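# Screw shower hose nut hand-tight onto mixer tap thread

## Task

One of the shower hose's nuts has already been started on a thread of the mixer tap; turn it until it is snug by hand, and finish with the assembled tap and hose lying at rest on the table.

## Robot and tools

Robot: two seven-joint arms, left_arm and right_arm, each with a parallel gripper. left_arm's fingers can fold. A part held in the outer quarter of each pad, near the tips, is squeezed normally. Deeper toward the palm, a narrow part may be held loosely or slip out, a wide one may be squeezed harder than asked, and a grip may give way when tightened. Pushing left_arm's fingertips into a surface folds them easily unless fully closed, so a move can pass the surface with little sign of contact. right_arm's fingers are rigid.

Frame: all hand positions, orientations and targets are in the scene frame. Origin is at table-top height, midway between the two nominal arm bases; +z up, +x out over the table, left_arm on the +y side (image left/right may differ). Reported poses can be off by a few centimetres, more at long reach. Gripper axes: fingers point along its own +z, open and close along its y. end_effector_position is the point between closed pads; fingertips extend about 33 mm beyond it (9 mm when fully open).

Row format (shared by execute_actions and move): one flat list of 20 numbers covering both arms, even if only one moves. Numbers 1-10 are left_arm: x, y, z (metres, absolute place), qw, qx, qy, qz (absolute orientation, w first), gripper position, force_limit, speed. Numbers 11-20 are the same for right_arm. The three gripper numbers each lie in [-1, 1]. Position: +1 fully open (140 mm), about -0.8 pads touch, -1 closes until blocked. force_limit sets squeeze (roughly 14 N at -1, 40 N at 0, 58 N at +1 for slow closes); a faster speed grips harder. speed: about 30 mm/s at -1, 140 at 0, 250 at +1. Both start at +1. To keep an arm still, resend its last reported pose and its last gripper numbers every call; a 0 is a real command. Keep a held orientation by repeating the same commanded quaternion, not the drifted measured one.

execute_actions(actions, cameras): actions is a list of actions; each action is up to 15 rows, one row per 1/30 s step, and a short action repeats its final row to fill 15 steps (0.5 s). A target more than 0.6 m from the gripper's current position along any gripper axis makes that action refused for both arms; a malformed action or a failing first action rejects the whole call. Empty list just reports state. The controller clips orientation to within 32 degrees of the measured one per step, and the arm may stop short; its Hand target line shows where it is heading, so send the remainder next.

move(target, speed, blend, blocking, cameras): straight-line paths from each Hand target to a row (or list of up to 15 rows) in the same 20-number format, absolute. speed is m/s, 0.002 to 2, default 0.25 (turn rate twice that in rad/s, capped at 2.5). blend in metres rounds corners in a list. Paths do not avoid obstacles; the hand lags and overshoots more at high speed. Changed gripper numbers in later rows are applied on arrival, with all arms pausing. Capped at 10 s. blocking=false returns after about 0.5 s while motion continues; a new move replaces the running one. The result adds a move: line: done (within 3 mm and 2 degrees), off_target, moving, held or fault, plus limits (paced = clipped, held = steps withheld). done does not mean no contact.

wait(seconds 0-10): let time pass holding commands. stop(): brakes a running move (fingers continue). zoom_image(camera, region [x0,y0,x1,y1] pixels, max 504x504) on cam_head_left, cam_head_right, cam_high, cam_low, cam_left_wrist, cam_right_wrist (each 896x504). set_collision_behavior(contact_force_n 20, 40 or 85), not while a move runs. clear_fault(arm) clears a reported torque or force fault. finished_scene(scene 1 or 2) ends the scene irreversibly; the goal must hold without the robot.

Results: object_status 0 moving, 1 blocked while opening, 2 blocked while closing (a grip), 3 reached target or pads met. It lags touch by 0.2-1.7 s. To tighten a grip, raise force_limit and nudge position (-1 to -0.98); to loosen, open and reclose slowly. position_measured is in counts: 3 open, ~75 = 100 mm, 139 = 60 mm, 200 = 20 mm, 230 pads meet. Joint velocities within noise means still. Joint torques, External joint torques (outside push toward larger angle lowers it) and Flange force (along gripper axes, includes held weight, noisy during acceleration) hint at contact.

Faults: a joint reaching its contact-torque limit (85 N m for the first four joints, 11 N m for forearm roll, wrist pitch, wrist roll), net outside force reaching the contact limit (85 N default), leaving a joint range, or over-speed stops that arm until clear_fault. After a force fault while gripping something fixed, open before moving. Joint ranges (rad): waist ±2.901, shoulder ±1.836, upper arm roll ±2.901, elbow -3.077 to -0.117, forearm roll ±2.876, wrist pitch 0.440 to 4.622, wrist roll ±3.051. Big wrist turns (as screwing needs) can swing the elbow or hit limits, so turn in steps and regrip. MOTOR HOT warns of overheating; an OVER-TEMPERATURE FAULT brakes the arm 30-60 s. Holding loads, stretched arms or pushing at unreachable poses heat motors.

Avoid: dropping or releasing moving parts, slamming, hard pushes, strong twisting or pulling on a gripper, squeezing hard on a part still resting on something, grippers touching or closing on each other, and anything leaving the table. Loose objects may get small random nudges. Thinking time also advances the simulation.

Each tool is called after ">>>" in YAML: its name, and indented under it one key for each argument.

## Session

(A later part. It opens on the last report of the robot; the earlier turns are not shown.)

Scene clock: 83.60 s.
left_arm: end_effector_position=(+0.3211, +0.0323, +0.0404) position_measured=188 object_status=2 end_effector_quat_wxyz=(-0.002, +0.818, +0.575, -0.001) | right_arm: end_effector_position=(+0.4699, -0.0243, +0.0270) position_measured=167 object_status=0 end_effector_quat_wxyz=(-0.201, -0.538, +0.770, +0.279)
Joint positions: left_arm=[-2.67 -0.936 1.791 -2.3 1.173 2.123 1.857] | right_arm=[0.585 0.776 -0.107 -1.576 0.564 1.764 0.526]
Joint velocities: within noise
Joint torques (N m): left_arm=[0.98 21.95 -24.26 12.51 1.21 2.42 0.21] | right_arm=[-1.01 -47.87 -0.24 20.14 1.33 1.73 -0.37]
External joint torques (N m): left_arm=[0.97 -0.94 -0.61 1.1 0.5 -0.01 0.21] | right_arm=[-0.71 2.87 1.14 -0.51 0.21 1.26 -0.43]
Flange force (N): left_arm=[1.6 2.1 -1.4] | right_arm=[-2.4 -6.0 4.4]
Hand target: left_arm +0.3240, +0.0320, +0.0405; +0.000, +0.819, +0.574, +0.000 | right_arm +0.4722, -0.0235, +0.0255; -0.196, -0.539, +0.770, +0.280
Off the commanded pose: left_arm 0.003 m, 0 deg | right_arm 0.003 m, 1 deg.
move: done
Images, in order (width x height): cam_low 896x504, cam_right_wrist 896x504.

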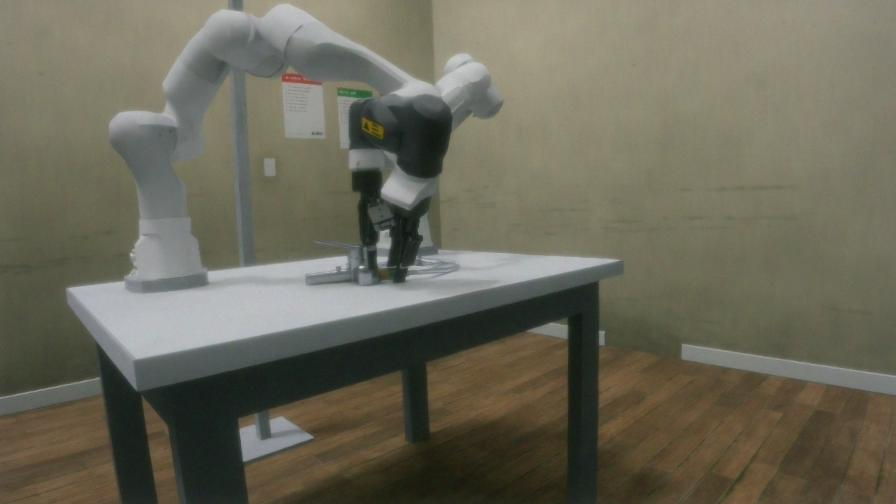

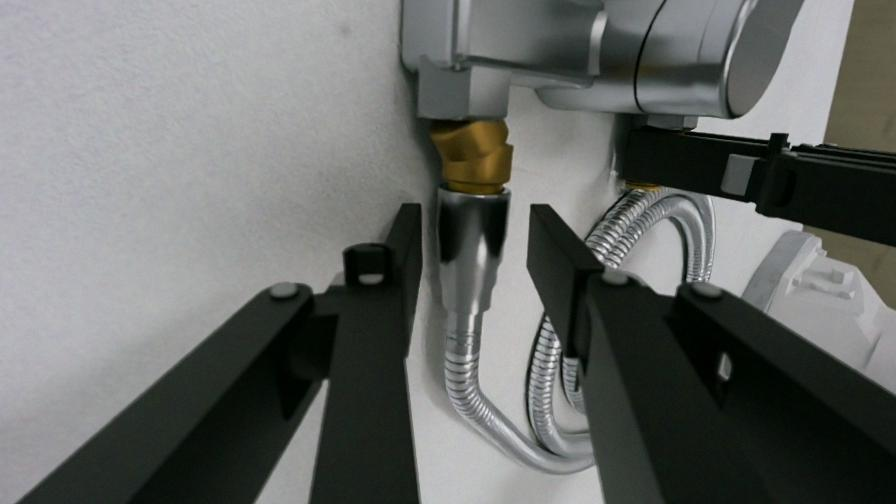

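>>> move:
  target:
    - [0.324,0.032,0.0405,0,0.819,0.574,0,-1,0,-1,0.4725,-0.0243,0.0270,0.1963,0.5394,-0.7696,-0.2801,-0.43,0,-1]
    - [0.324,0.032,0.0405,0,0.819,0.574,0,-1,0,-1,0.4715,-0.0243,0.0255,0.1963,0.5394,-0.7696,-0.2801,-0.43,0,-1]
    - [0.324,0.032,0.0405,0,0.819,0.574,0,-1,0,-1,0.4715,-0.0243,0.0265,0.1963,0.5394,-0.7696,-0.2801,-1,0,-1]
  speed: 0.1
  cameras: ["cam_right_wrist"]

>>> wait:
  seconds: 1
  cameras: []

>>> move:
  target:
    - [0.324,0.032,0.0405,0,0.819,0.574,0,-1,0,-1,0.4659,-0.0227,0.0305,0.1242,0.5604,-0.7996,-0.1772,-1,0,-1]
  speed: 0.3
  cameras: ["cam_right_wrist"]

Scene clock: 87.10 s.
left_arm: end_effector_position=(+0.3211, +0.0323, +0.0404) position_measured=188 object_status=2 end_effector_quat_wxyz=(-0.002, +0.818, +0.575, -0.001) | right_arm: end_effector_position=(+0.4709, -0.0247, +0.0265) position_measured=191 object_status=0 end_effector_quat_wxyz=(-0.198, -0.538, +0.770, +0.279)
Joint positions: left_arm=[-2.67 -0.936 1.791 -2.3 1.173 2.123 1.857] | right_arm=[0.583 0.772 -0.105 -1.582 0.564 1.772 0.523]
Joint velocities: within noise
Joint torques (N m): left_arm=[1.19 21.92 -24.13 12.62 1.3 2.41 0.19] | right_arm=[-0.65 -48.61 -0.2 20.1 1.15 1.1 -0.22]
External joint torques (N m): left_arm=[1.26 -1.04 -0.4 1.22 0.59 -0.02 0.19] | right_arm=[-0.5 2.21 1.02 -0.64 0.04 0.61 -0.28]
Flange force (N): left_arm=[2.2 2.2 -1.0] | right_arm=[-1.4 -4.0 3.1]
Hand target: left_arm +0.3240, +0.0320, +0.0405; +0.000, +0.819, +0.574, +0.000 | right_arm +0.4715, -0.0243, +0.0265; -0.196, -0.539, +0.770, +0.280
Off the commanded pose: left_arm 0.003 m, 0 deg | right_arm 0.001 m, 0 deg.
move: done
Images, in order (width x height): cam_right_wrist 896x504.

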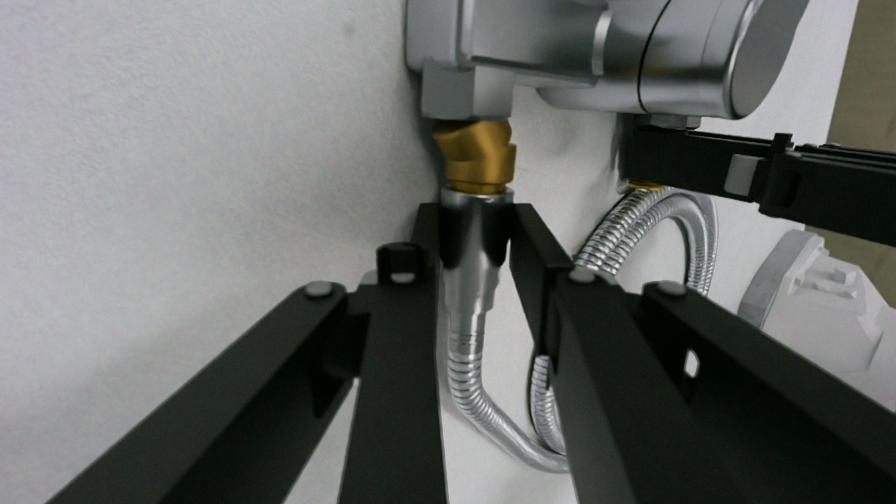

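Scene clock: 88.10 s.
left_arm: end_effector_position=(+0.3211, +0.0323, +0.0404) position_measured=188 object_status=2 end_effector_quat_wxyz=(-0.002, +0.818, +0.575, -0.001) | right_arm: end_effector_position=(+0.4709, -0.0247, +0.0266) position_measured=191 object_status=2 end_effector_quat_wxyz=(-0.198, -0.538, +0.770, +0.279)
Joint positions: left_arm=[-2.67 -0.936 1.791 -2.3 1.173 2.123 1.857] | right_arm=[0.582 0.772 -0.105 -1.582 0.564 1.772 0.523]
Joint velocities: within noise
Joint torques (N m): left_arm=[1.18 21.91 -24.24 12.82 1.36 2.41 0.16] | right_arm=[-0.62 -48.59 -0.21 20.18 1.14 1.09 -0.24]
External joint torques (N m): left_arm=[1.17 -1.01 -0.58 1.44 0.65 -0.02 0.16] | right_arm=[-0.5 2.12 0.99 -0.47 0.03 0.62 -0.31]
Flange force (N): left_arm=[1.6 2.7 -1.2] | right_arm=[-1.8 -4.3 2.7]
Hand target: left_arm +0.3240, +0.0320, +0.0405; +0.000, +0.819, +0.574, +0.000 | right_arm +0.4715, -0.0243, +0.0265; -0.196, -0.539, +0.770, +0.280
Tool commands: left_gripper/position=-1.0 left_gripper/force_limit=+0.0 left_gripper/speed=-1.0 right_gripper/position=-1.0 right_gripper/force_limit=+0.0 right_gripper/speed=-1.0
Off the commanded pose: left_arm 0.003 m, 0 deg | right_arm 0.001 m, 0 deg.
wait: 1.00 s; at rest by 0.17 s
No camera images: "cameras" was empty.

Scene clock: 89.37 s.
left_arm: end_effector_position=(+0.3196, +0.0316, +0.0401) position_measured=188 object_status=2 end_effector_quat_wxyz=(-0.002, +0.819, +0.574, -0.002) | right_arm: end_effector_position=(+0.4644, -0.0244, +0.0321) position_measured=191 object_status=2 end_effector_quat_wxyz=(-0.128, -0.558, +0.800, +0.180)
Joint positions: left_arm=[-2.671 -0.938 1.791 -2.301 1.173 2.124 1.856] | right_arm=[0.76 0.564 -0.184 -1.867 0.509 2.07 0.581]
Joint velocities: left_arm=[within noise] | right_arm=[0.002 0.001 -0.003 -0.001 0.001 0.001 0.004]
Joint torques (N m): left_arm=[1.22 22.24 -23.7 13.08 2.11 2.56 0.19] | right_arm=[1.31 -42.46 -1.2 20.08 0.94 2.89 -0.25]
External joint torques (N m): left_arm=[1.28 -0.62 0 1.73 1.4 0.13 0.19] | right_arm=[1.29 3.06 1.37 -0.36 0.22 1.56 -0.29]
Flange force (N): left_arm=[1.5 3.4 1.7] | right_arm=[-3.8 -3.3 8.0]
Hand target: left_arm +0.3240, +0.0320, +0.0405; +0.000, +0.819, +0.574, +0.000 | right_arm +0.4659, -0.0227, +0.0305; -0.124, -0.560, +0.799, +0.177
Off the commanded pose: left_arm 0.004 m, 0 deg | right_arm 0.003 m, 1 deg.
move: off_target (left_arm)
Images, in order (width x height): cam_right_wrist 896x504.

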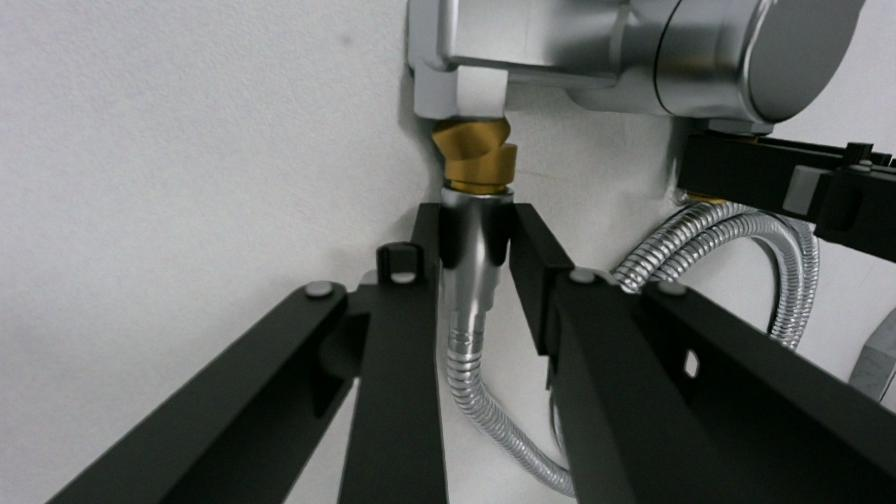

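>>> move:
  target:
    - [0.324,0.032,0.0405,0,0.819,0.574,0,-1,0,-1,0.4626,-0.0218,0.0325,0.0749,0.5691,-0.812,-0.1069,-1,0,-1]
    - [0.324,0.032,0.0405,0,0.819,0.574,0,-1,0,-1,0.459,-0.0205,0.0335,0.025,0.5735,-0.8182,-0.0357,-1,0,-1]
  speed: 0.4
  cameras: ["cam_right_wrist"]

Scene clock: 90.80 s.
left_arm: end_effector_position=(+0.3199, +0.0315, +0.0402) position_measured=188 object_status=2 end_effector_quat_wxyz=(-0.002, +0.818, +0.575, -0.003) | right_arm: end_effector_position=(+0.4611, -0.0233, +0.0370) position_measured=191 object_status=2 end_effector_quat_wxyz=(-0.083, -0.571, +0.808, +0.120)
Joint positions: left_arm=[-2.671 -0.938 1.792 -2.3 1.172 2.124 1.855] | right_arm=[0.878 0.465 -0.232 -2.009 0.447 2.243 0.647]
Joint velocities: left_arm=[within noise] | right_arm=[-0.004 0 0.003 0.001 0.001 -0.001 0.004]
Joint torques (N m): left_arm=[1.23 22.5 -24.5 12.59 1.42 2.24 0.24] | right_arm=[-0.22 -40.51 -2.51 20.38 -0.02 1.55 -0.53]
External joint torques (N m): left_arm=[1.36 -0.47 -0.72 1.3 0.7 -0.19 0.25] | right_arm=[-0.35 1.8 0.38 0.13 -0.55 -0.26 -0.56]
Flange force (N): left_arm=[2.8 1.7 -2.5] | right_arm=[-3.5 -5.0 2.1]
Hand target: left_arm +0.3240, +0.0320, +0.0405; +0.000, +0.819, +0.574, +0.000 | right_arm +0.4600, -0.0233, +0.0367; -0.084, -0.574, +0.805, +0.121
Off the commanded pose: left_arm 0.004 m, 0 deg | right_arm 0.005 m, 12 deg.
move: held (right_arm; a check stopped the path), off_target (left_arm); path passed 1 of 2 targets; limits=held
pose unreachable (right arm): on one or more control steps of this call, first in action 0 (counted from 0), this arm could not follow its commanded pose, so it was not sent that pose on those steps. It may still have moved: this result reports where it is.
cause: moving toward the commanded pose would bring a part of the arm too close to another arm (a part of this arm just beyond joint 5 (forearm roll) and a part of the left arm just beyond its joint 5 (forearm roll), where that arm would come to rest).
Images, in order (width x height): cam_right_wrist 896x504.

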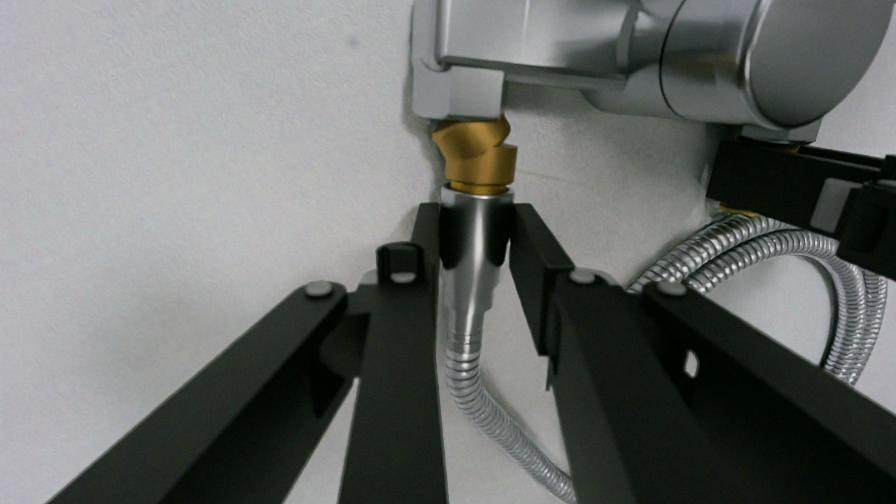

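>>> move:
  target:
    - [0.324,0.032,0.0405,0,0.819,0.574,0,-0.35,0,-1,0.4626,-0.0218,0.0325,0.0749,0.5691,-0.812,-0.1069,-1,0,-1]
    - [0.320,0.0325,0.095,0,0.819,0.574,0,-0.35,0,-1,0.4626,-0.0218,0.0325,0.0749,0.5691,-0.812,-0.1069,-1,0,-1]
    - [0.2847,0.0453,0.085,0.2121,0.791,0.5545,0.1485,-0.35,0,-1,0.4626,-0.0218,0.0325,0.0749,0.5691,-0.812,-0.1069,-1,0,-1]
  speed: 0.3
  cameras: ["cam_left_wrist","cam_head_left"]

Scene clock: 96.40 s.
left_arm: end_effector_position=(+0.2849, +0.0453, +0.0849) position_measured=173 object_status=3 end_effector_quat_wxyz=(+0.211, +0.791, +0.555, +0.147) | right_arm: end_effector_position=(+0.4595, -0.0215, +0.0339) position_measured=191 object_status=2 end_effector_quat_wxyz=(-0.079, -0.569, +0.811, +0.109)
Joint positions: left_arm=[-2.42 -0.635 1.478 -2.724 1.721 2.295 1.187] | right_arm=[0.909 0.463 -0.248 -2.023 0.441 2.268 0.67]
Joint velocities: left_arm=[-0.001 0.001 -0.001 0.001 -0.001 0.001 -0.005] | right_arm=[within noise]
Joint torques (N m): left_arm=[0.03 6.92 -15.32 13.9 0.76 1.35 -0.03] | right_arm=[-0.17 -38.56 -3.22 19.96 0.34 3.37 -0.14]
External joint torques (N m): left_arm=[0.02 -0.03 -1.18 -0.32 0.22 -0.3 -0.08] | right_arm=[-0.16 3.47 -0.01 -0.15 -0.18 1.5 -0.17]
Flange force (N): left_arm=[2.9 -0.9 -7.2] | right_arm=[-4.3 -5.4 8.3]
Hand target: left_arm +0.2847, +0.0453, +0.0850; +0.212, +0.791, +0.554, +0.148 | right_arm +0.4626, -0.0218, +0.0325; -0.075, -0.569, +0.812, +0.107
Off the commanded pose: left_arm 0.000 m, 0 deg | right_arm 0.003 m, 1 deg.
move: done
Images, in order (width x height): cam_head_left 896x504, cam_left_wrist 896x504.

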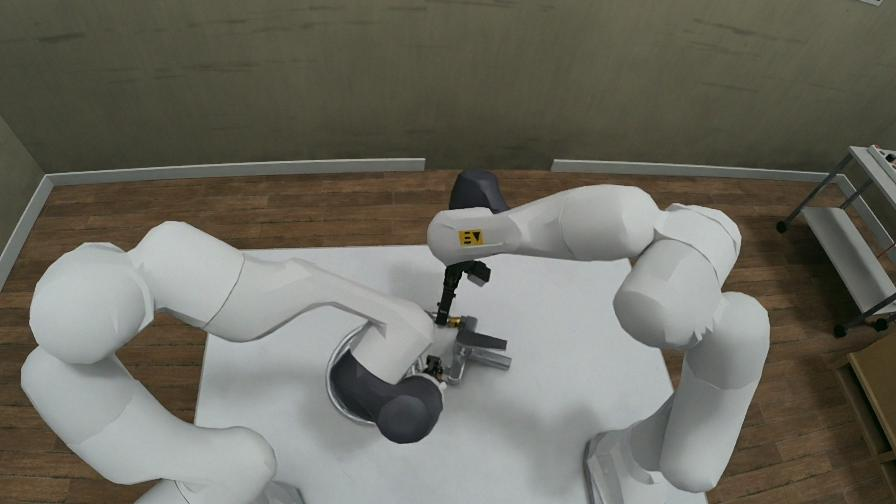

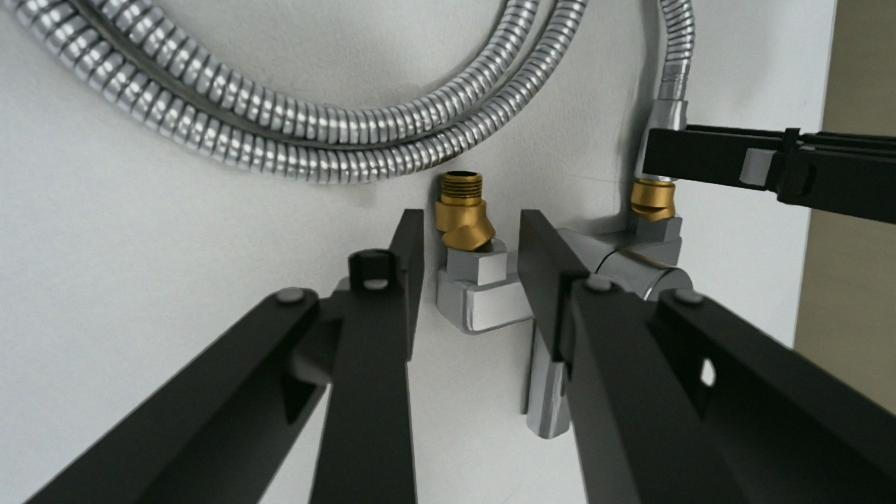

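>>> move:
  target:
    - [0.309,0.0367,0.0408,0.2121,0.791,0.5545,0.1485,-0.35,0,-1,0.4626,-0.0218,0.0325,0.0749,0.5691,-0.812,-0.1069,-1,0,-1]
    - [0.309,0.0367,0.0408,0.2121,0.791,0.5545,0.1485,-1,0,-1,0.4626,-0.0218,0.0325,0.0749,0.5691,-0.812,-0.1069,-1,0,-1]
  speed: 0.15
  cameras: ["cam_left_wrist","cam_low"]

>>> move:
  target: [0.309,0.0367,0.0408,0.2121,0.791,0.5545,0.1485,-1,0,-1,0.459,-0.0205,0.0335,0.025,0.5735,-0.8182,-0.0357,-1,0,-1]
  speed: 0.25
  cameras: ["cam_right_wrist"]

Scene clock: 99.43 s.
left_arm: end_effector_position=(+0.3091, +0.0364, +0.0413) position_measured=187 object_status=0 end_effector_quat_wxyz=(+0.212, +0.791, +0.555, +0.148) | right_arm: end_effector_position=(+0.4596, -0.0215, +0.0340) position_measured=191 object_status=2 end_effector_quat_wxyz=(-0.079, -0.569, +0.811, +0.109)
Joint positions: left_arm=[-2.646 -0.67 1.764 -2.636 1.881 2.303 1.111] | right_arm=[0.909 0.463 -0.249 -2.023 0.441 2.268 0.67]
Joint velocities: within noise
Joint torques (N m): left_arm=[-0.09 12.5 -15.02 12.14 0.69 1.52 0.07] | right_arm=[-0.19 -38.45 -3.16 19.99 0.44 3.54 -0.14]
External joint torques (N m): left_arm=[0.04 -1.3 0.67 0.39 0.2 -0.05 0.02] | right_arm=[-0.16 3.75 0.11 -0.26 -0.07 1.65 -0.17]
Flange force (N): left_arm=[-2.2 -0.2 6.9] | right_arm=[-4.4 -5.5 9.3]
Hand target: left_arm +0.3090, +0.0367, +0.0408; +0.212, +0.791, +0.554, +0.148 | right_arm +0.4626, -0.0218, +0.0325; -0.075, -0.569, +0.812, +0.107
Off the commanded pose: left_arm 0.001 m, 0 deg | right_arm 0.003 m, 1 deg.
move: done
Images, in order (width x height): cam_low 896x504, cam_left_wrist 896x504.

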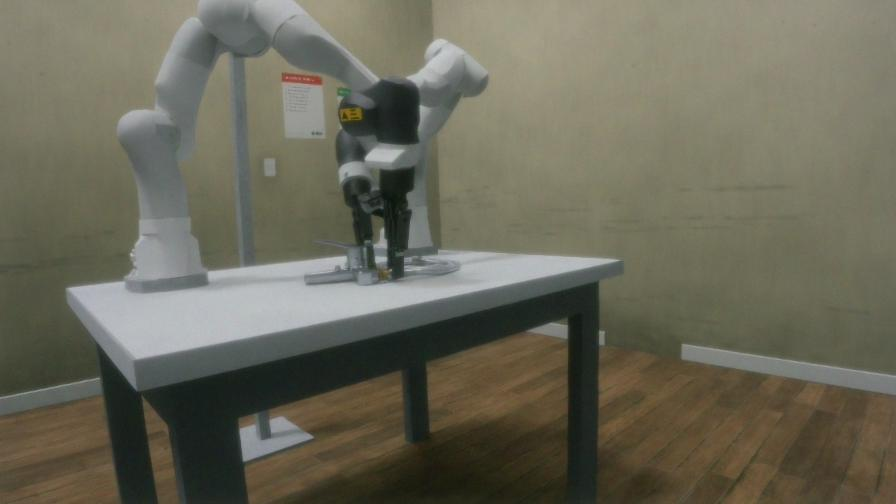

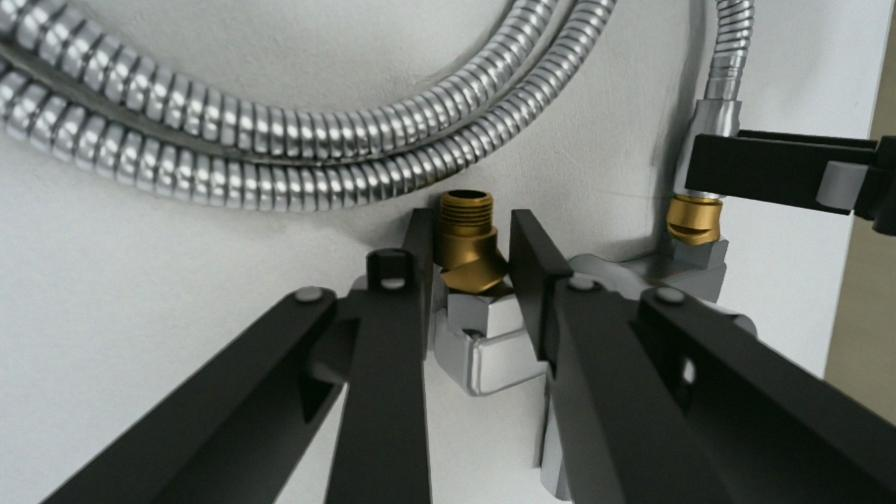

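Scene clock: 100.83 s.
left_arm: end_effector_position=(+0.3082, +0.0357, +0.0413) position_measured=187 object_status=2 end_effector_quat_wxyz=(+0.213, +0.790, +0.556, +0.147) | right_arm: end_effector_position=(+0.4550, -0.0190, +0.0360) position_measured=191 object_status=2 end_effector_quat_wxyz=(-0.029, -0.575, +0.816, +0.040)
Joint positions: left_arm=[-2.648 -0.67 1.764 -2.636 1.881 2.304 1.106] | right_arm=[1.087 0.393 -0.342 -2.157 0.341 2.452 0.803]
Joint velocities: left_arm=[within noise] | right_arm=[0 0 0 -0.001 0 0 0.004]
Joint torques (N m): left_arm=[0.09 13.14 -15.37 12.24 0.9 1.48 0.18] | right_arm=[-0.69 -34.19 -4.23 19.34 0.14 4.19 0]
External joint torques (N m): left_arm=[0.08 -0.6 0.18 0.48 0.42 -0.07 0.13] | right_arm=[-0.73 4.19 -0.38 -0.14 -0.28 1.9 -0.01]
Flange force (N): left_arm=[-0.7 0.3 3.7] | right_arm=[-5.1 -5.3 11.8]
Hand target: left_arm +0.3090, +0.0367, +0.0408; +0.212, +0.791, +0.554, +0.148 | right_arm +0.4590, -0.0205, +0.0336; -0.025, -0.573, +0.818, +0.036
Off the commanded pose: left_arm 0.001 m, 0 deg | right_arm 0.005 m, 1 deg.
move: off_target (right_arm)
Images, in order (width x height): cam_right_wrist 896x504.

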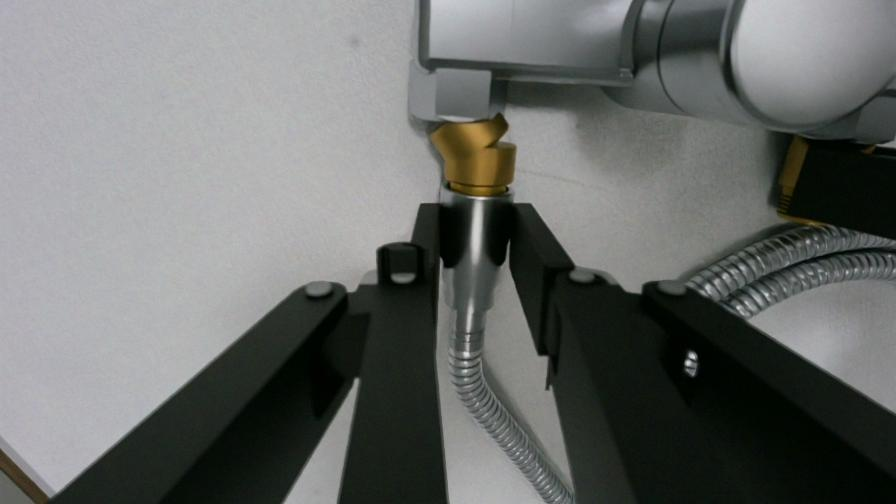

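>>> move:
  target:
    - [0.309,0.0367,0.0408,0.2121,0.791,0.5545,0.1485,-1,0,-1,0.4484,-0.0171,0.0367,-0.05,0.5718,-0.8159,0.0714,-1,0,-1]
    - [0.309,0.0367,0.0408,0.2121,0.791,0.5545,0.1485,-1,0,-1,0.4439,-0.0158,0.0362,-0.0997,0.5653,-0.8066,0.1422,-1,0,-1]
    - [0.309,0.0367,0.0408,0.2121,0.791,0.5545,0.1485,-1,0,-1,0.4402,-0.0146,0.0346,-0.1486,0.5544,-0.7911,0.212,-1,0,-1]
  speed: 0.3
  cameras: ["cam_right_wrist"]

Scene clock: 102.73 s.
left_arm: end_effector_position=(+0.3072, +0.0348, +0.0414) position_measured=187 object_status=2 end_effector_quat_wxyz=(+0.213, +0.790, +0.556, +0.146) | right_arm: end_effector_position=(+0.4516, -0.0174, +0.0385) position_measured=191 object_status=2 end_effector_quat_wxyz=(+0.000, -0.589, +0.808, +0.004)
Joint positions: left_arm=[-2.65 -0.668 1.764 -2.636 1.881 2.308 1.104] | right_arm=[1.187 0.362 -0.398 -2.224 0.262 2.545 0.871]
Joint velocities: within noise
Joint torques (N m): left_arm=[1.07 13.97 -15.07 11.25 0.27 0.98 0.25] | right_arm=[-1.44 -35.41 -3.73 19.56 0.06 2.27 -0.51]
External joint torques (N m): left_arm=[1.12 0.22 0.5 -0.53 -0.22 -0.59 0.2] | right_arm=[-1.44 1.33 0.43 0.3 -0.36 -0.23 -0.51]
Flange force (N): left_arm=[4.0 0.5 -3.7] | right_arm=[-3.5 -5.4 4.1]
Hand target: left_arm +0.3090, +0.0367, +0.0408; +0.212, +0.791, +0.554, +0.148 | right_arm +0.4517, -0.0182, +0.0384; -0.002, -0.591, +0.807, +0.005
Off the commanded pose: left_arm 0.003 m, 0 deg | right_arm 0.012 m, 31 deg.
move: held (right_arm; a check stopped the path); path passed 0 of 3 targets; limits=held
pose unreachable (right arm): on one or more control steps of this call, first in action 0 (counted from 0), this arm could not follow its commanded pose, so it was not sent that pose on those steps. It may still have moved: this result reports where it is.
cause: moving toward the commanded pose would bring a part of the arm too close to another arm (a part of this arm just beyond joint 5 (forearm roll) and a part of the left arm just beyond its joint 5 (forearm roll), along the way the arms are being sent, or toward where that arm still pushes).
Images, in order (width x height): cam_right_wrist 896x504.

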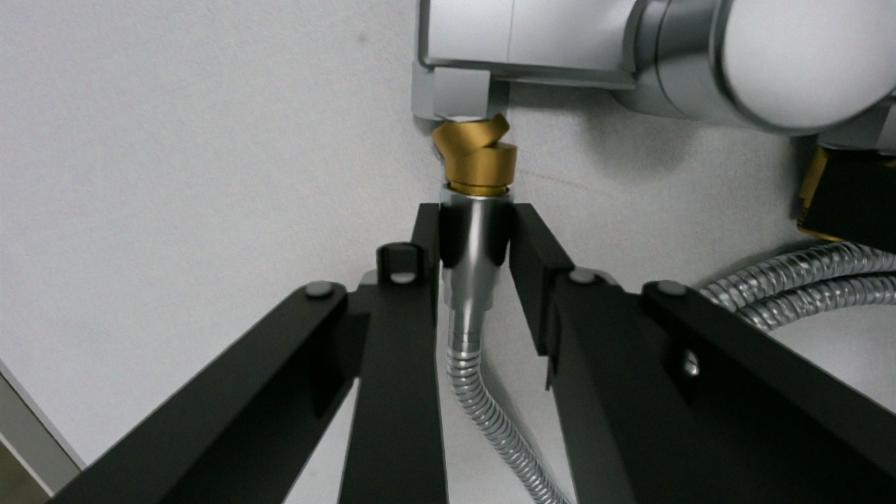

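>>> move:
  target:
    - [0.309,0.0367,0.0408,0.2121,0.791,0.5545,0.1485,-1,0,-1,0.4517,-0.0182,0.0384,0.005,0.574,-0.819,-0.007,-0.43,0,-1]
    - [0.309,0.0367,0.0408,0.2121,0.791,0.5545,0.1485,-1,0,-1,0.4676,-0.0238,0.0394,0.1242,0.5604,-0.7996,-0.1772,-0.43,0,-1]
    - [0.309,0.0367,0.0408,0.2121,0.791,0.5545,0.1485,-1,0,-1,0.4715,-0.0243,0.0265,0.1963,0.5394,-0.7696,-0.2801,-1,0,-1]
    - [0.309,0.0367,0.0408,0.2121,0.791,0.5545,0.1485,-1,0,-1,0.465,-0.0232,0.0315,0.1242,0.5604,-0.7996,-0.1772,-1,0,-1]
    - [0.309,0.0367,0.0408,0.2121,0.791,0.5545,0.1485,-1,0,-1,0.46,-0.0216,0.0338,0.0749,0.5691,-0.812,-0.1069,-1,0,-1]
    - [0.309,0.0367,0.0408,0.2121,0.791,0.5545,0.1485,-1,0,-1,0.455,-0.0192,0.036,0.015,0.5738,-0.8188,-0.0214,-1,0,-1]
  speed: 0.6
  blend: [0,0.005,0,0.005,0.005,0]
  cameras: ["cam_right_wrist"]

>>> zoom_image:
  camera: "cam_right_wrist"
  region: [400, 90, 580, 330]

Scene clock: 109.93 s.
left_arm: end_effector_position=(+0.3073, +0.0347, +0.0417) position_measured=187 object_status=2 end_effector_quat_wxyz=(+0.214, +0.790, +0.556, +0.146) | right_arm: end_effector_position=(+0.4574, -0.0151, +0.0484) position_measured=232 object_status=3 end_effector_quat_wxyz=(-0.010, -0.576, +0.817, +0.027)
Joint positions: left_arm=[-2.654 -0.651 1.768 -2.636 1.879 2.322 1.096] | right_arm=[1.09 0.353 -0.33 -2.184 0.277 2.487 0.865]
Joint velocities: left_arm=[within noise] | right_arm=[0 0 0 0.001 0 -0.001 0.006]
Joint torques (N m): left_arm=[0.39 13.35 -13.92 12.16 0.56 1.01 0.36] | right_arm=[0.43 -25.55 -1.71 16.5 0.66 4.67 0.03]
External joint torques (N m): left_arm=[0.34 -0.31 1.27 0.07 0.11 -0.54 0.31] | right_arm=[0.38 12.28 1.61 -3.43 0.23 2.23 0.02]
Flange force (N): left_arm=[-0.9 0.0 6.2] | right_arm=[-11.6 -7.3 31.7]
Hand target: left_arm +0.3090, +0.0367, +0.0408; +0.212, +0.791, +0.554, +0.148 | right_arm +0.4548, -0.0195, +0.0364; -0.015, -0.574, +0.819, +0.021
Off the commanded pose: left_arm 0.003 m, 0 deg | right_arm 0.013 m, 1 deg.
move: off_target (right_arm); target 3's new numbers were sent with right_arm's hand 0.005 m and 1 deg from that target
Images, in order (width x height): cam_right_wrist 896x504.

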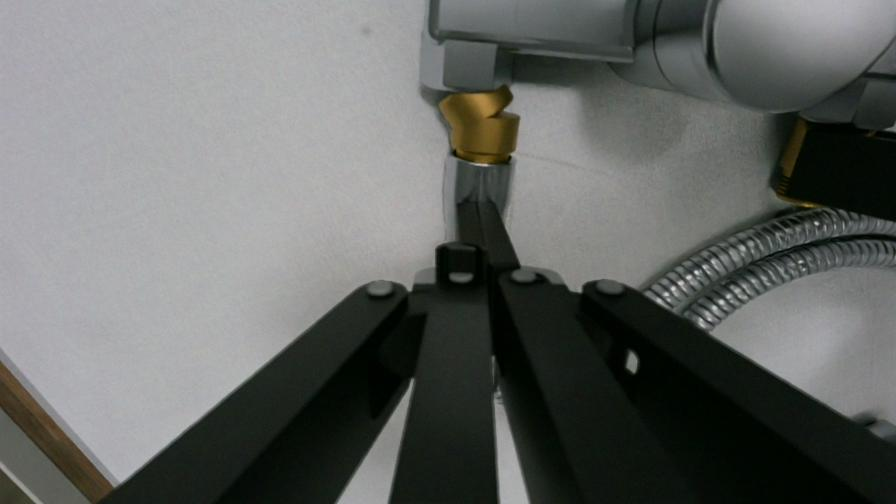

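Scaled by 2.100 from the camera's 896x504 image, which has a finer 1280x720 frame.

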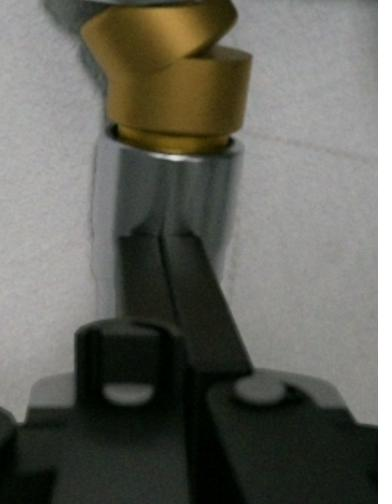

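>>> move:
  target:
    - [0.309,0.0367,0.0408,0.2121,0.791,0.5545,0.1485,-1,0,-1,0.4574,-0.0182,0.056,0.005,0.574,-0.819,-0.007,-0.40,0,-1]
    - [0.309,0.0367,0.0408,0.2121,0.791,0.5545,0.1485,-1,0,-1,0.4813,-0.0285,0.0474,0.1726,0.5474,-0.7811,-0.2463,-0.40,0,-1]
    - [0.309,0.0367,0.0408,0.2121,0.791,0.5545,0.1485,-1,0,-1,0.4689,-0.024,0.0285,0.1726,0.5474,-0.7811,-0.2463,-0.40,0,-1]
  speed: 0.3
  cameras: ["cam_right_wrist"]

>>> zoom_image:
  camera: "cam_right_wrist"
  region: [380, 100, 580, 400]

Scene clock: 113.07 s.
left_arm: end_effector_position=(+0.3076, +0.0353, +0.0413) position_measured=187 object_status=2 end_effector_quat_wxyz=(+0.213, +0.791, +0.555, +0.146) | right_arm: end_effector_position=(+0.4703, -0.0229, +0.0298) position_measured=179 object_status=3 end_effector_quat_wxyz=(-0.171, -0.545, +0.783, +0.245)
Joint positions: left_arm=[-2.655 -0.65 1.77 -2.636 1.879 2.323 1.098] | right_arm=[0.606 0.688 -0.09 -1.69 0.527 1.89 0.551]
Joint velocities: left_arm=[within noise] | right_arm=[0 0.001 -0.001 0 -0.002 -0.001 -0.007]
Joint torques (N m): left_arm=[0.72 13.33 -14.88 11.95 0.23 1.16 0.25] | right_arm=[-0.93 -46.36 0.04 20.06 0.98 0.84 -0.35]
External joint torques (N m): left_arm=[0.76 -0.36 0.36 -0.08 -0.22 -0.4 0.2] | right_arm=[-0.82 2.51 1 -0.58 0.02 0.03 -0.41]
Flange force (N): left_arm=[1.6 1.0 -1.1] | right_arm=[-2.4 -5.5 2.3]
Hand target: left_arm +0.3090, +0.0367, +0.0408; +0.212, +0.791, +0.554, +0.148 | right_arm +0.4689, -0.0240, +0.0285; -0.173, -0.547, +0.781, +0.246
Off the commanded pose: left_arm 0.002 m, 0 deg | right_arm 0.002 m, 0 deg.
move: done
Images, in order (width x height): cam_right_wrist 896x504.

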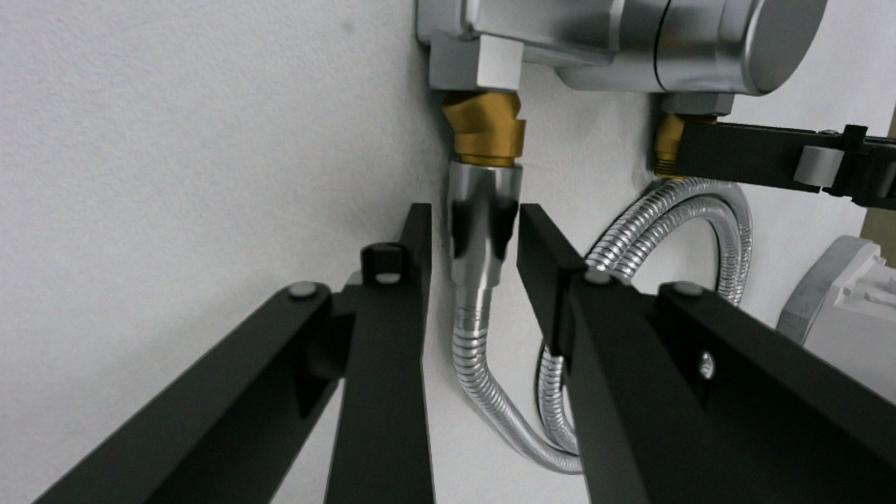

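Scaled by 1.680 from the camera's 896x504 image, which has a finer 1280x720 frame.

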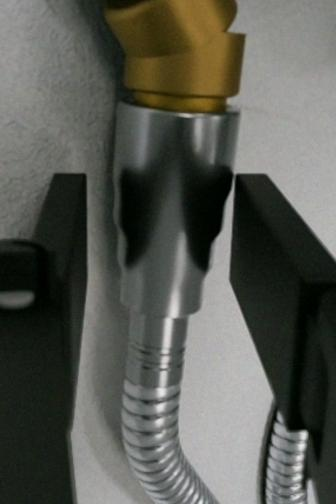

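>>> move:
  target:
    - [0.309,0.0367,0.0408,0.2121,0.791,0.5545,0.1485,-1,0,-1,0.4622,-0.0354,0.029,0.1726,0.5474,-0.7811,-0.2463,-0.40,0,-1]
    - [0.309,0.0367,0.0408,0.2121,0.791,0.5545,0.1485,-1,0,-1,0.4622,-0.0354,0.029,0.1726,0.5474,-0.7811,-0.2463,-1,0,-1]
  speed: 0.2
  cameras: ["cam_right_wrist"]

>>> move:
  target:
    - [0.309,0.0367,0.0408,0.2121,0.791,0.5545,0.1485,-1,0,-1,0.4591,-0.0345,0.0325,0.1242,0.5604,-0.7996,-0.1772,-1,0,-1]
    - [0.309,0.0367,0.0408,0.2121,0.791,0.5545,0.1485,-1,0,-1,0.454,-0.0335,0.035,0.0749,0.5691,-0.812,-0.1069,-1,0,-1]
    - [0.309,0.0367,0.0408,0.2121,0.791,0.5545,0.1485,-1,0,-1,0.449,-0.0312,0.0365,0.015,0.5738,-0.8188,-0.0214,-1,0,-1]
  speed: 0.5
  blend: [0.005,0.005,0]
  cameras: ["cam_right_wrist"]

Scene clock: 115.63 s.
left_arm: end_effector_position=(+0.3075, +0.0352, +0.0413) position_measured=187 object_status=2 end_effector_quat_wxyz=(+0.213, +0.791, +0.555, +0.146) | right_arm: end_effector_position=(+0.4613, -0.0343, +0.0291) position_measured=191 object_status=0 end_effector_quat_wxyz=(-0.174, -0.545, +0.782, +0.247)
Joint positions: left_arm=[-2.655 -0.65 1.77 -2.636 1.879 2.323 1.099] | right_arm=[0.6 0.661 -0.092 -1.741 0.527 1.902 0.533]
Joint velocities: within noise
Joint torques (N m): left_arm=[0.7 13.31 -14.78 11.96 0.18 1.01 0.27] | right_arm=[-0.44 -46.37 -0.48 19.65 0.7 1.02 -0.4]
External joint torques (N m): left_arm=[0.77 -0.39 0.49 -0.07 -0.28 -0.55 0.22] | right_arm=[-0.41 1.94 0.45 -0.88 -0.23 0.23 -0.46]
Flange force (N): left_arm=[1.2 1.0 -0.5] | right_arm=[0.1 -2.9 2.9]
Hand target: left_arm +0.3090, +0.0367, +0.0408; +0.212, +0.791, +0.554, +0.148 | right_arm +0.4622, -0.0354, +0.0290; -0.173, -0.547, +0.781, +0.246
Off the commanded pose: left_arm 0.002 m, 0 deg | right_arm 0.001 m, 0 deg.
move: done
Images, in order (width x height): cam_right_wrist 896x504.

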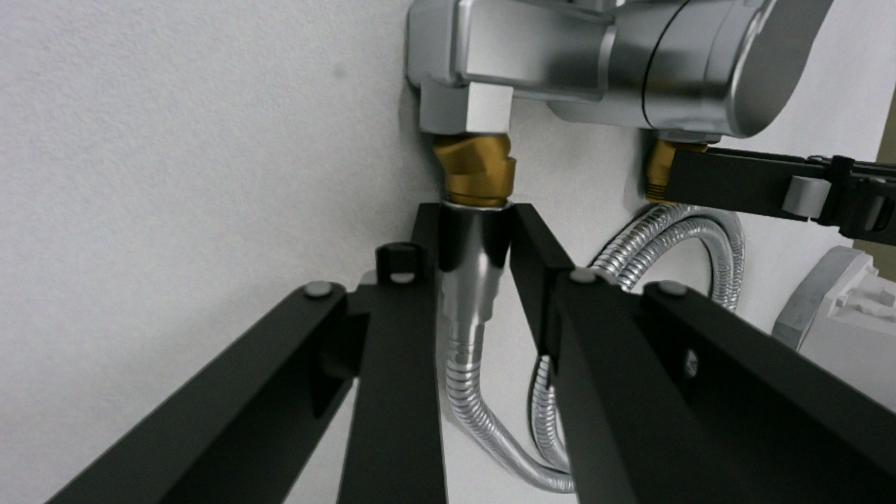

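Scene clock: 117.57 s.
left_arm: end_effector_position=(+0.3060, +0.0341, +0.0413) position_measured=187 object_status=2 end_effector_quat_wxyz=(+0.214, +0.792, +0.553, +0.145) | right_arm: end_effector_position=(+0.4467, -0.0308, +0.0367) position_measured=191 object_status=2 end_effector_quat_wxyz=(-0.018, -0.575, +0.818, +0.023)
Joint positions: left_arm=[-2.662 -0.634 1.775 -2.635 1.875 2.342 1.096] | right_arm=[1.052 0.34 -0.294 -2.236 0.255 2.518 0.874]
Joint velocities: left_arm=[within noise] | right_arm=[0 -0.002 0 0 -0.001 0 0.007]
Joint torques (N m): left_arm=[0.83 13.85 -14.06 12.39 0.34 0.73 0.14] | right_arm=[-0.37 -35.32 -3.03 19.34 0.06 3.24 -0.06]
External joint torques (N m): left_arm=[0.86 0.31 0.83 0.17 -0.07 -0.83 0.09] | right_arm=[-0.3 1.87 -0.13 0.07 -0.34 0.84 -0.07]
Flange force (N): left_arm=[1.1 0.5 0.8] | right_arm=[-2.6 -2.4 5.4]
Hand target: left_arm +0.3090, +0.0367, +0.0408; +0.212, +0.791, +0.554, +0.148 | right_arm +0.4490, -0.0312, +0.0365; -0.015, -0.574, +0.819, +0.021
Off the commanded pose: left_arm 0.004 m, 1 deg | right_arm 0.002 m, 0 deg.
move: off_target (left_arm)
Images, in order (width x height): cam_right_wrist 896x504.

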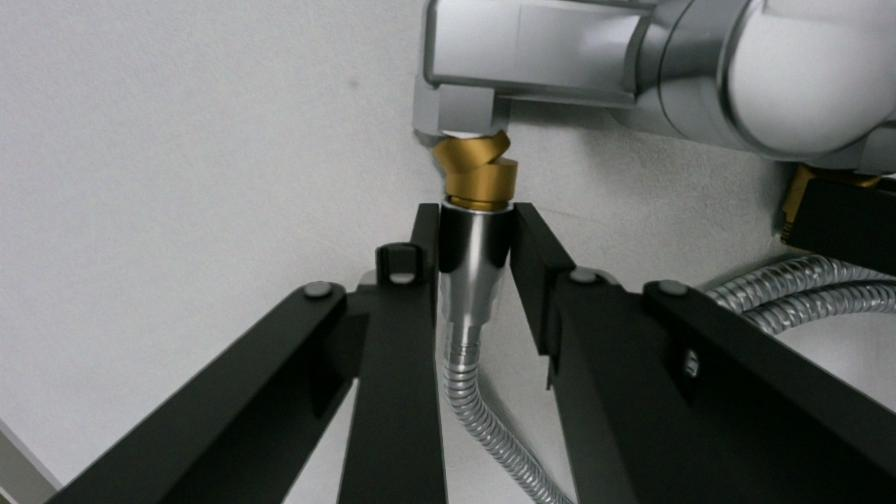

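>>> move:
  target:
    - [0.309,0.0367,0.0408,0.2121,0.791,0.5545,0.1485,-1,0,-1,0.447,-0.0310,0.0367,0.015,0.5738,-0.8188,-0.0214,-0.40,0,-1]
    - [0.309,0.0367,0.0408,0.2121,0.791,0.5545,0.1485,-1,0,-1,0.458,-0.034,0.048,0.0749,0.5691,-0.812,-0.1069,-0.40,0,-1]
    - [0.309,0.0367,0.0408,0.2121,0.791,0.5545,0.1485,-1,0,-1,0.4702,-0.0375,0.0415,0.1726,0.5474,-0.7811,-0.2463,-0.40,0,-1]
    - [0.309,0.0367,0.0408,0.2121,0.791,0.5545,0.1485,-1,0,-1,0.4618,-0.0343,0.029,0.1726,0.5474,-0.7811,-0.2463,-1,0,-1]
    - [0.309,0.0367,0.0408,0.2121,0.791,0.5545,0.1485,-1,0,-1,0.4581,-0.0340,0.0325,0.1242,0.5604,-0.7996,-0.1772,-1,0,-1]
    - [0.309,0.0367,0.0408,0.2121,0.791,0.5545,0.1485,-1,0,-1,0.453,-0.0330,0.035,0.0749,0.5691,-0.812,-0.1069,-1,0,-1]
    - [0.309,0.0367,0.0408,0.2121,0.791,0.5545,0.1485,-1,0,-1,0.448,-0.0310,0.0365,0.015,0.5738,-0.8188,-0.0214,-1,0,-1]
  speed: 0.6
  blend: [0,0.005,0.004,0,0.005,0.005,0]
  cameras: ["cam_right_wrist"]

>>> zoom_image:
  camera: "cam_right_wrist"
  region: [400, 90, 580, 330]

Scene clock: 123.93 s.
left_arm: end_effector_position=(+0.3048, +0.0349, +0.0409) position_measured=187 object_status=2 end_effector_quat_wxyz=(+0.213, +0.791, +0.555, +0.144) | right_arm: end_effector_position=(+0.4503, -0.0230, +0.0484) position_measured=232 object_status=3 end_effector_quat_wxyz=(-0.007, -0.577, +0.816, +0.027)
Joint positions: left_arm=[-2.67 -0.613 1.781 -2.636 1.868 2.359 1.084] | right_arm=[1.033 0.318 -0.272 -2.232 0.239 2.518 0.885]
Joint velocities: left_arm=[within noise] | right_arm=[0 -0.001 -0.001 0 0 0 0.005]
Joint torques (N m): left_arm=[0.47 13.59 -12.71 13.94 0.8 0.76 0.38] | right_arm=[-1.1 -26.06 -2.93 15.56 0.1 3.67 0.02]
External joint torques (N m): left_arm=[0.57 0.16 1.76 1.6 0.43 -0.81 0.33] | right_arm=[-0.99 10.94 -0.39 -4.04 -0.31 1.23 0.02]
Flange force (N): left_arm=[-2.8 1.8 11.1] | right_arm=[-6.6 -7.2 26.0]
Hand target: left_arm +0.3090, +0.0367, +0.0408; +0.212, +0.791, +0.554, +0.148 | right_arm +0.4478, -0.0312, +0.0368; -0.015, -0.574, +0.819, +0.021
Off the commanded pose: left_arm 0.005 m, 1 deg | right_arm 0.015 m, 1 deg.
move: off_target (left_arm, right_arm)
Images, in order (width x height): cam_right_wrist 896x504.

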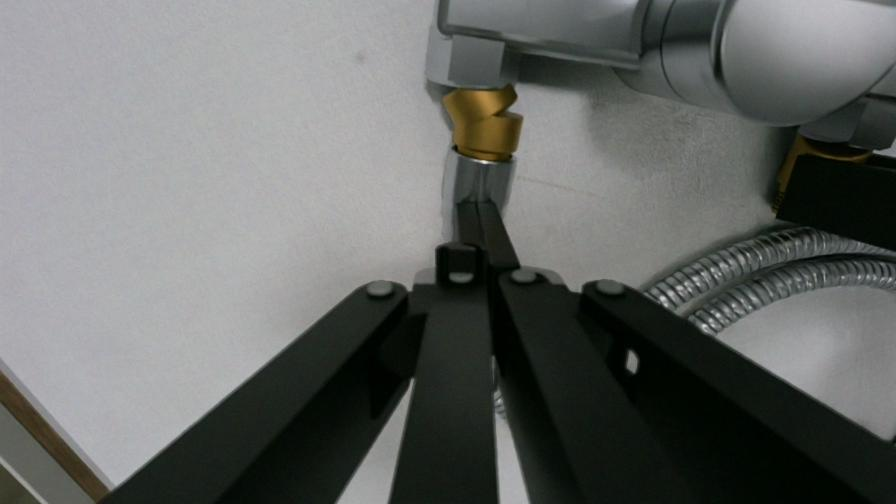

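Scaled by 2.100 from the camera's 896x504 image, which has a finer 1280x720 frame.

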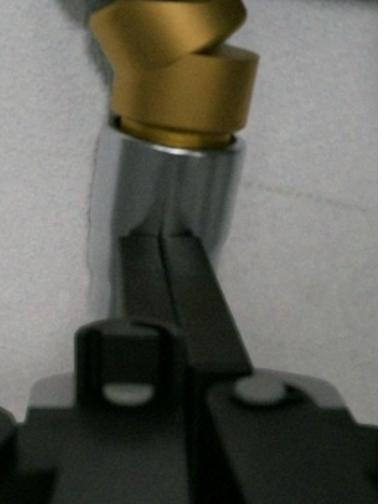

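>>> move:
  target:
    - [0.309,0.0367,0.0408,0.2121,0.791,0.5545,0.1485,-1,0,-1,0.4503,-0.0260,0.056,0.005,0.574,-0.819,-0.007,-0.40,0,-1]
    - [0.309,0.0367,0.0408,0.2121,0.791,0.5545,0.1485,-1,0,-1,0.4725,-0.0449,0.0474,0.1726,0.5474,-0.7811,-0.2463,-0.40,0,-1]
    - [0.309,0.0367,0.0408,0.2121,0.791,0.5545,0.1485,-1,0,-1,0.4588,-0.0404,0.0285,0.1726,0.5474,-0.7811,-0.2463,-0.40,0,-1]
  speed: 0.3
  cameras: ["cam_right_wrist","cam_left_wrist"]

Scene clock: 127.20 s.
left_arm: end_effector_position=(+0.3071, +0.0370, +0.0401) position_measured=189 object_status=2 end_effector_quat_wxyz=(+0.212, +0.790, +0.557, +0.146) | right_arm: end_effector_position=(+0.4601, -0.0395, +0.0296) position_measured=179 object_status=3 end_effector_quat_wxyz=(-0.172, -0.545, +0.783, +0.245)
Joint positions: left_arm=[-2.67 -0.61 1.786 -2.634 1.867 2.359 1.084] | right_arm=[0.562 0.644 -0.053 -1.767 0.501 1.924 0.54]
Joint velocities: left_arm=[within noise] | right_arm=[-0.001 0.001 -0.001 0 0.001 0.001 -0.005]
Joint torques (N m): left_arm=[0.05 13.48 -15 13.35 0.73 1.22 0.37] | right_arm=[-0.69 -45.24 0.79 19.71 0.93 0.88 -0.21]
External joint torques (N m): left_arm=[0.12 -0.01 -0.62 1.06 0.36 -0.34 0.32] | right_arm=[-0.55 2.37 1.05 -0.6 0.04 0.07 -0.27]
Flange force (N): left_arm=[-0.7 2.1 -0.5] | right_arm=[-2.2 -4.6 2.7]
Hand target: left_arm +0.3090, +0.0367, +0.0408; +0.212, +0.791, +0.554, +0.148 | right_arm +0.4588, -0.0404, +0.0285; -0.173, -0.547, +0.781, +0.246
Off the commanded pose: left_arm 0.002 m, 0 deg | right_arm 0.002 m, 0 deg.
move: done
Images, in order (width x height): cam_left_wrist 896x504, cam_right_wrist 896x504.

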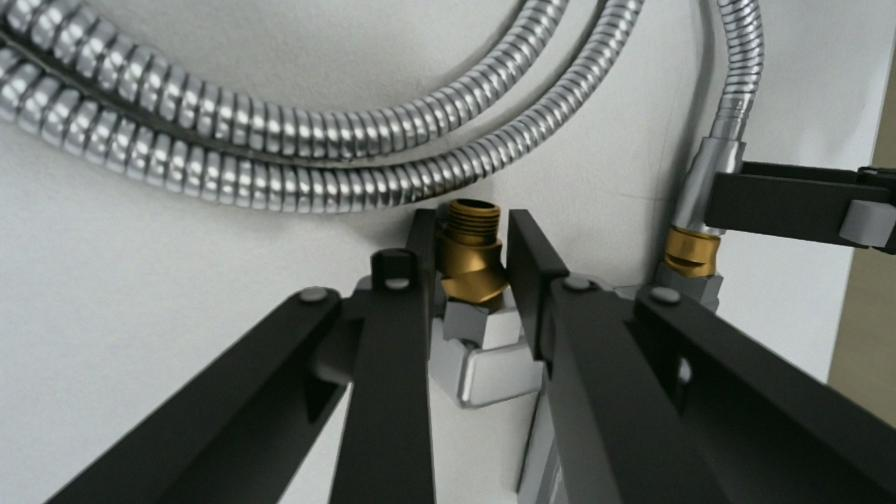

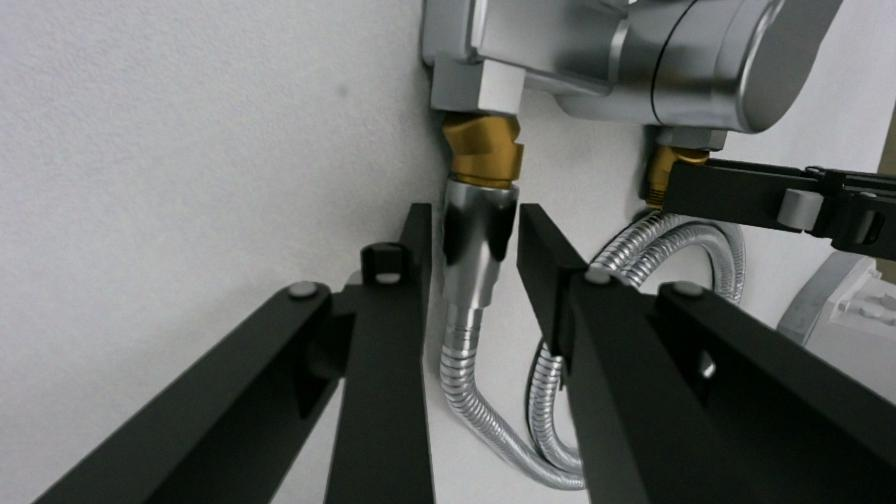

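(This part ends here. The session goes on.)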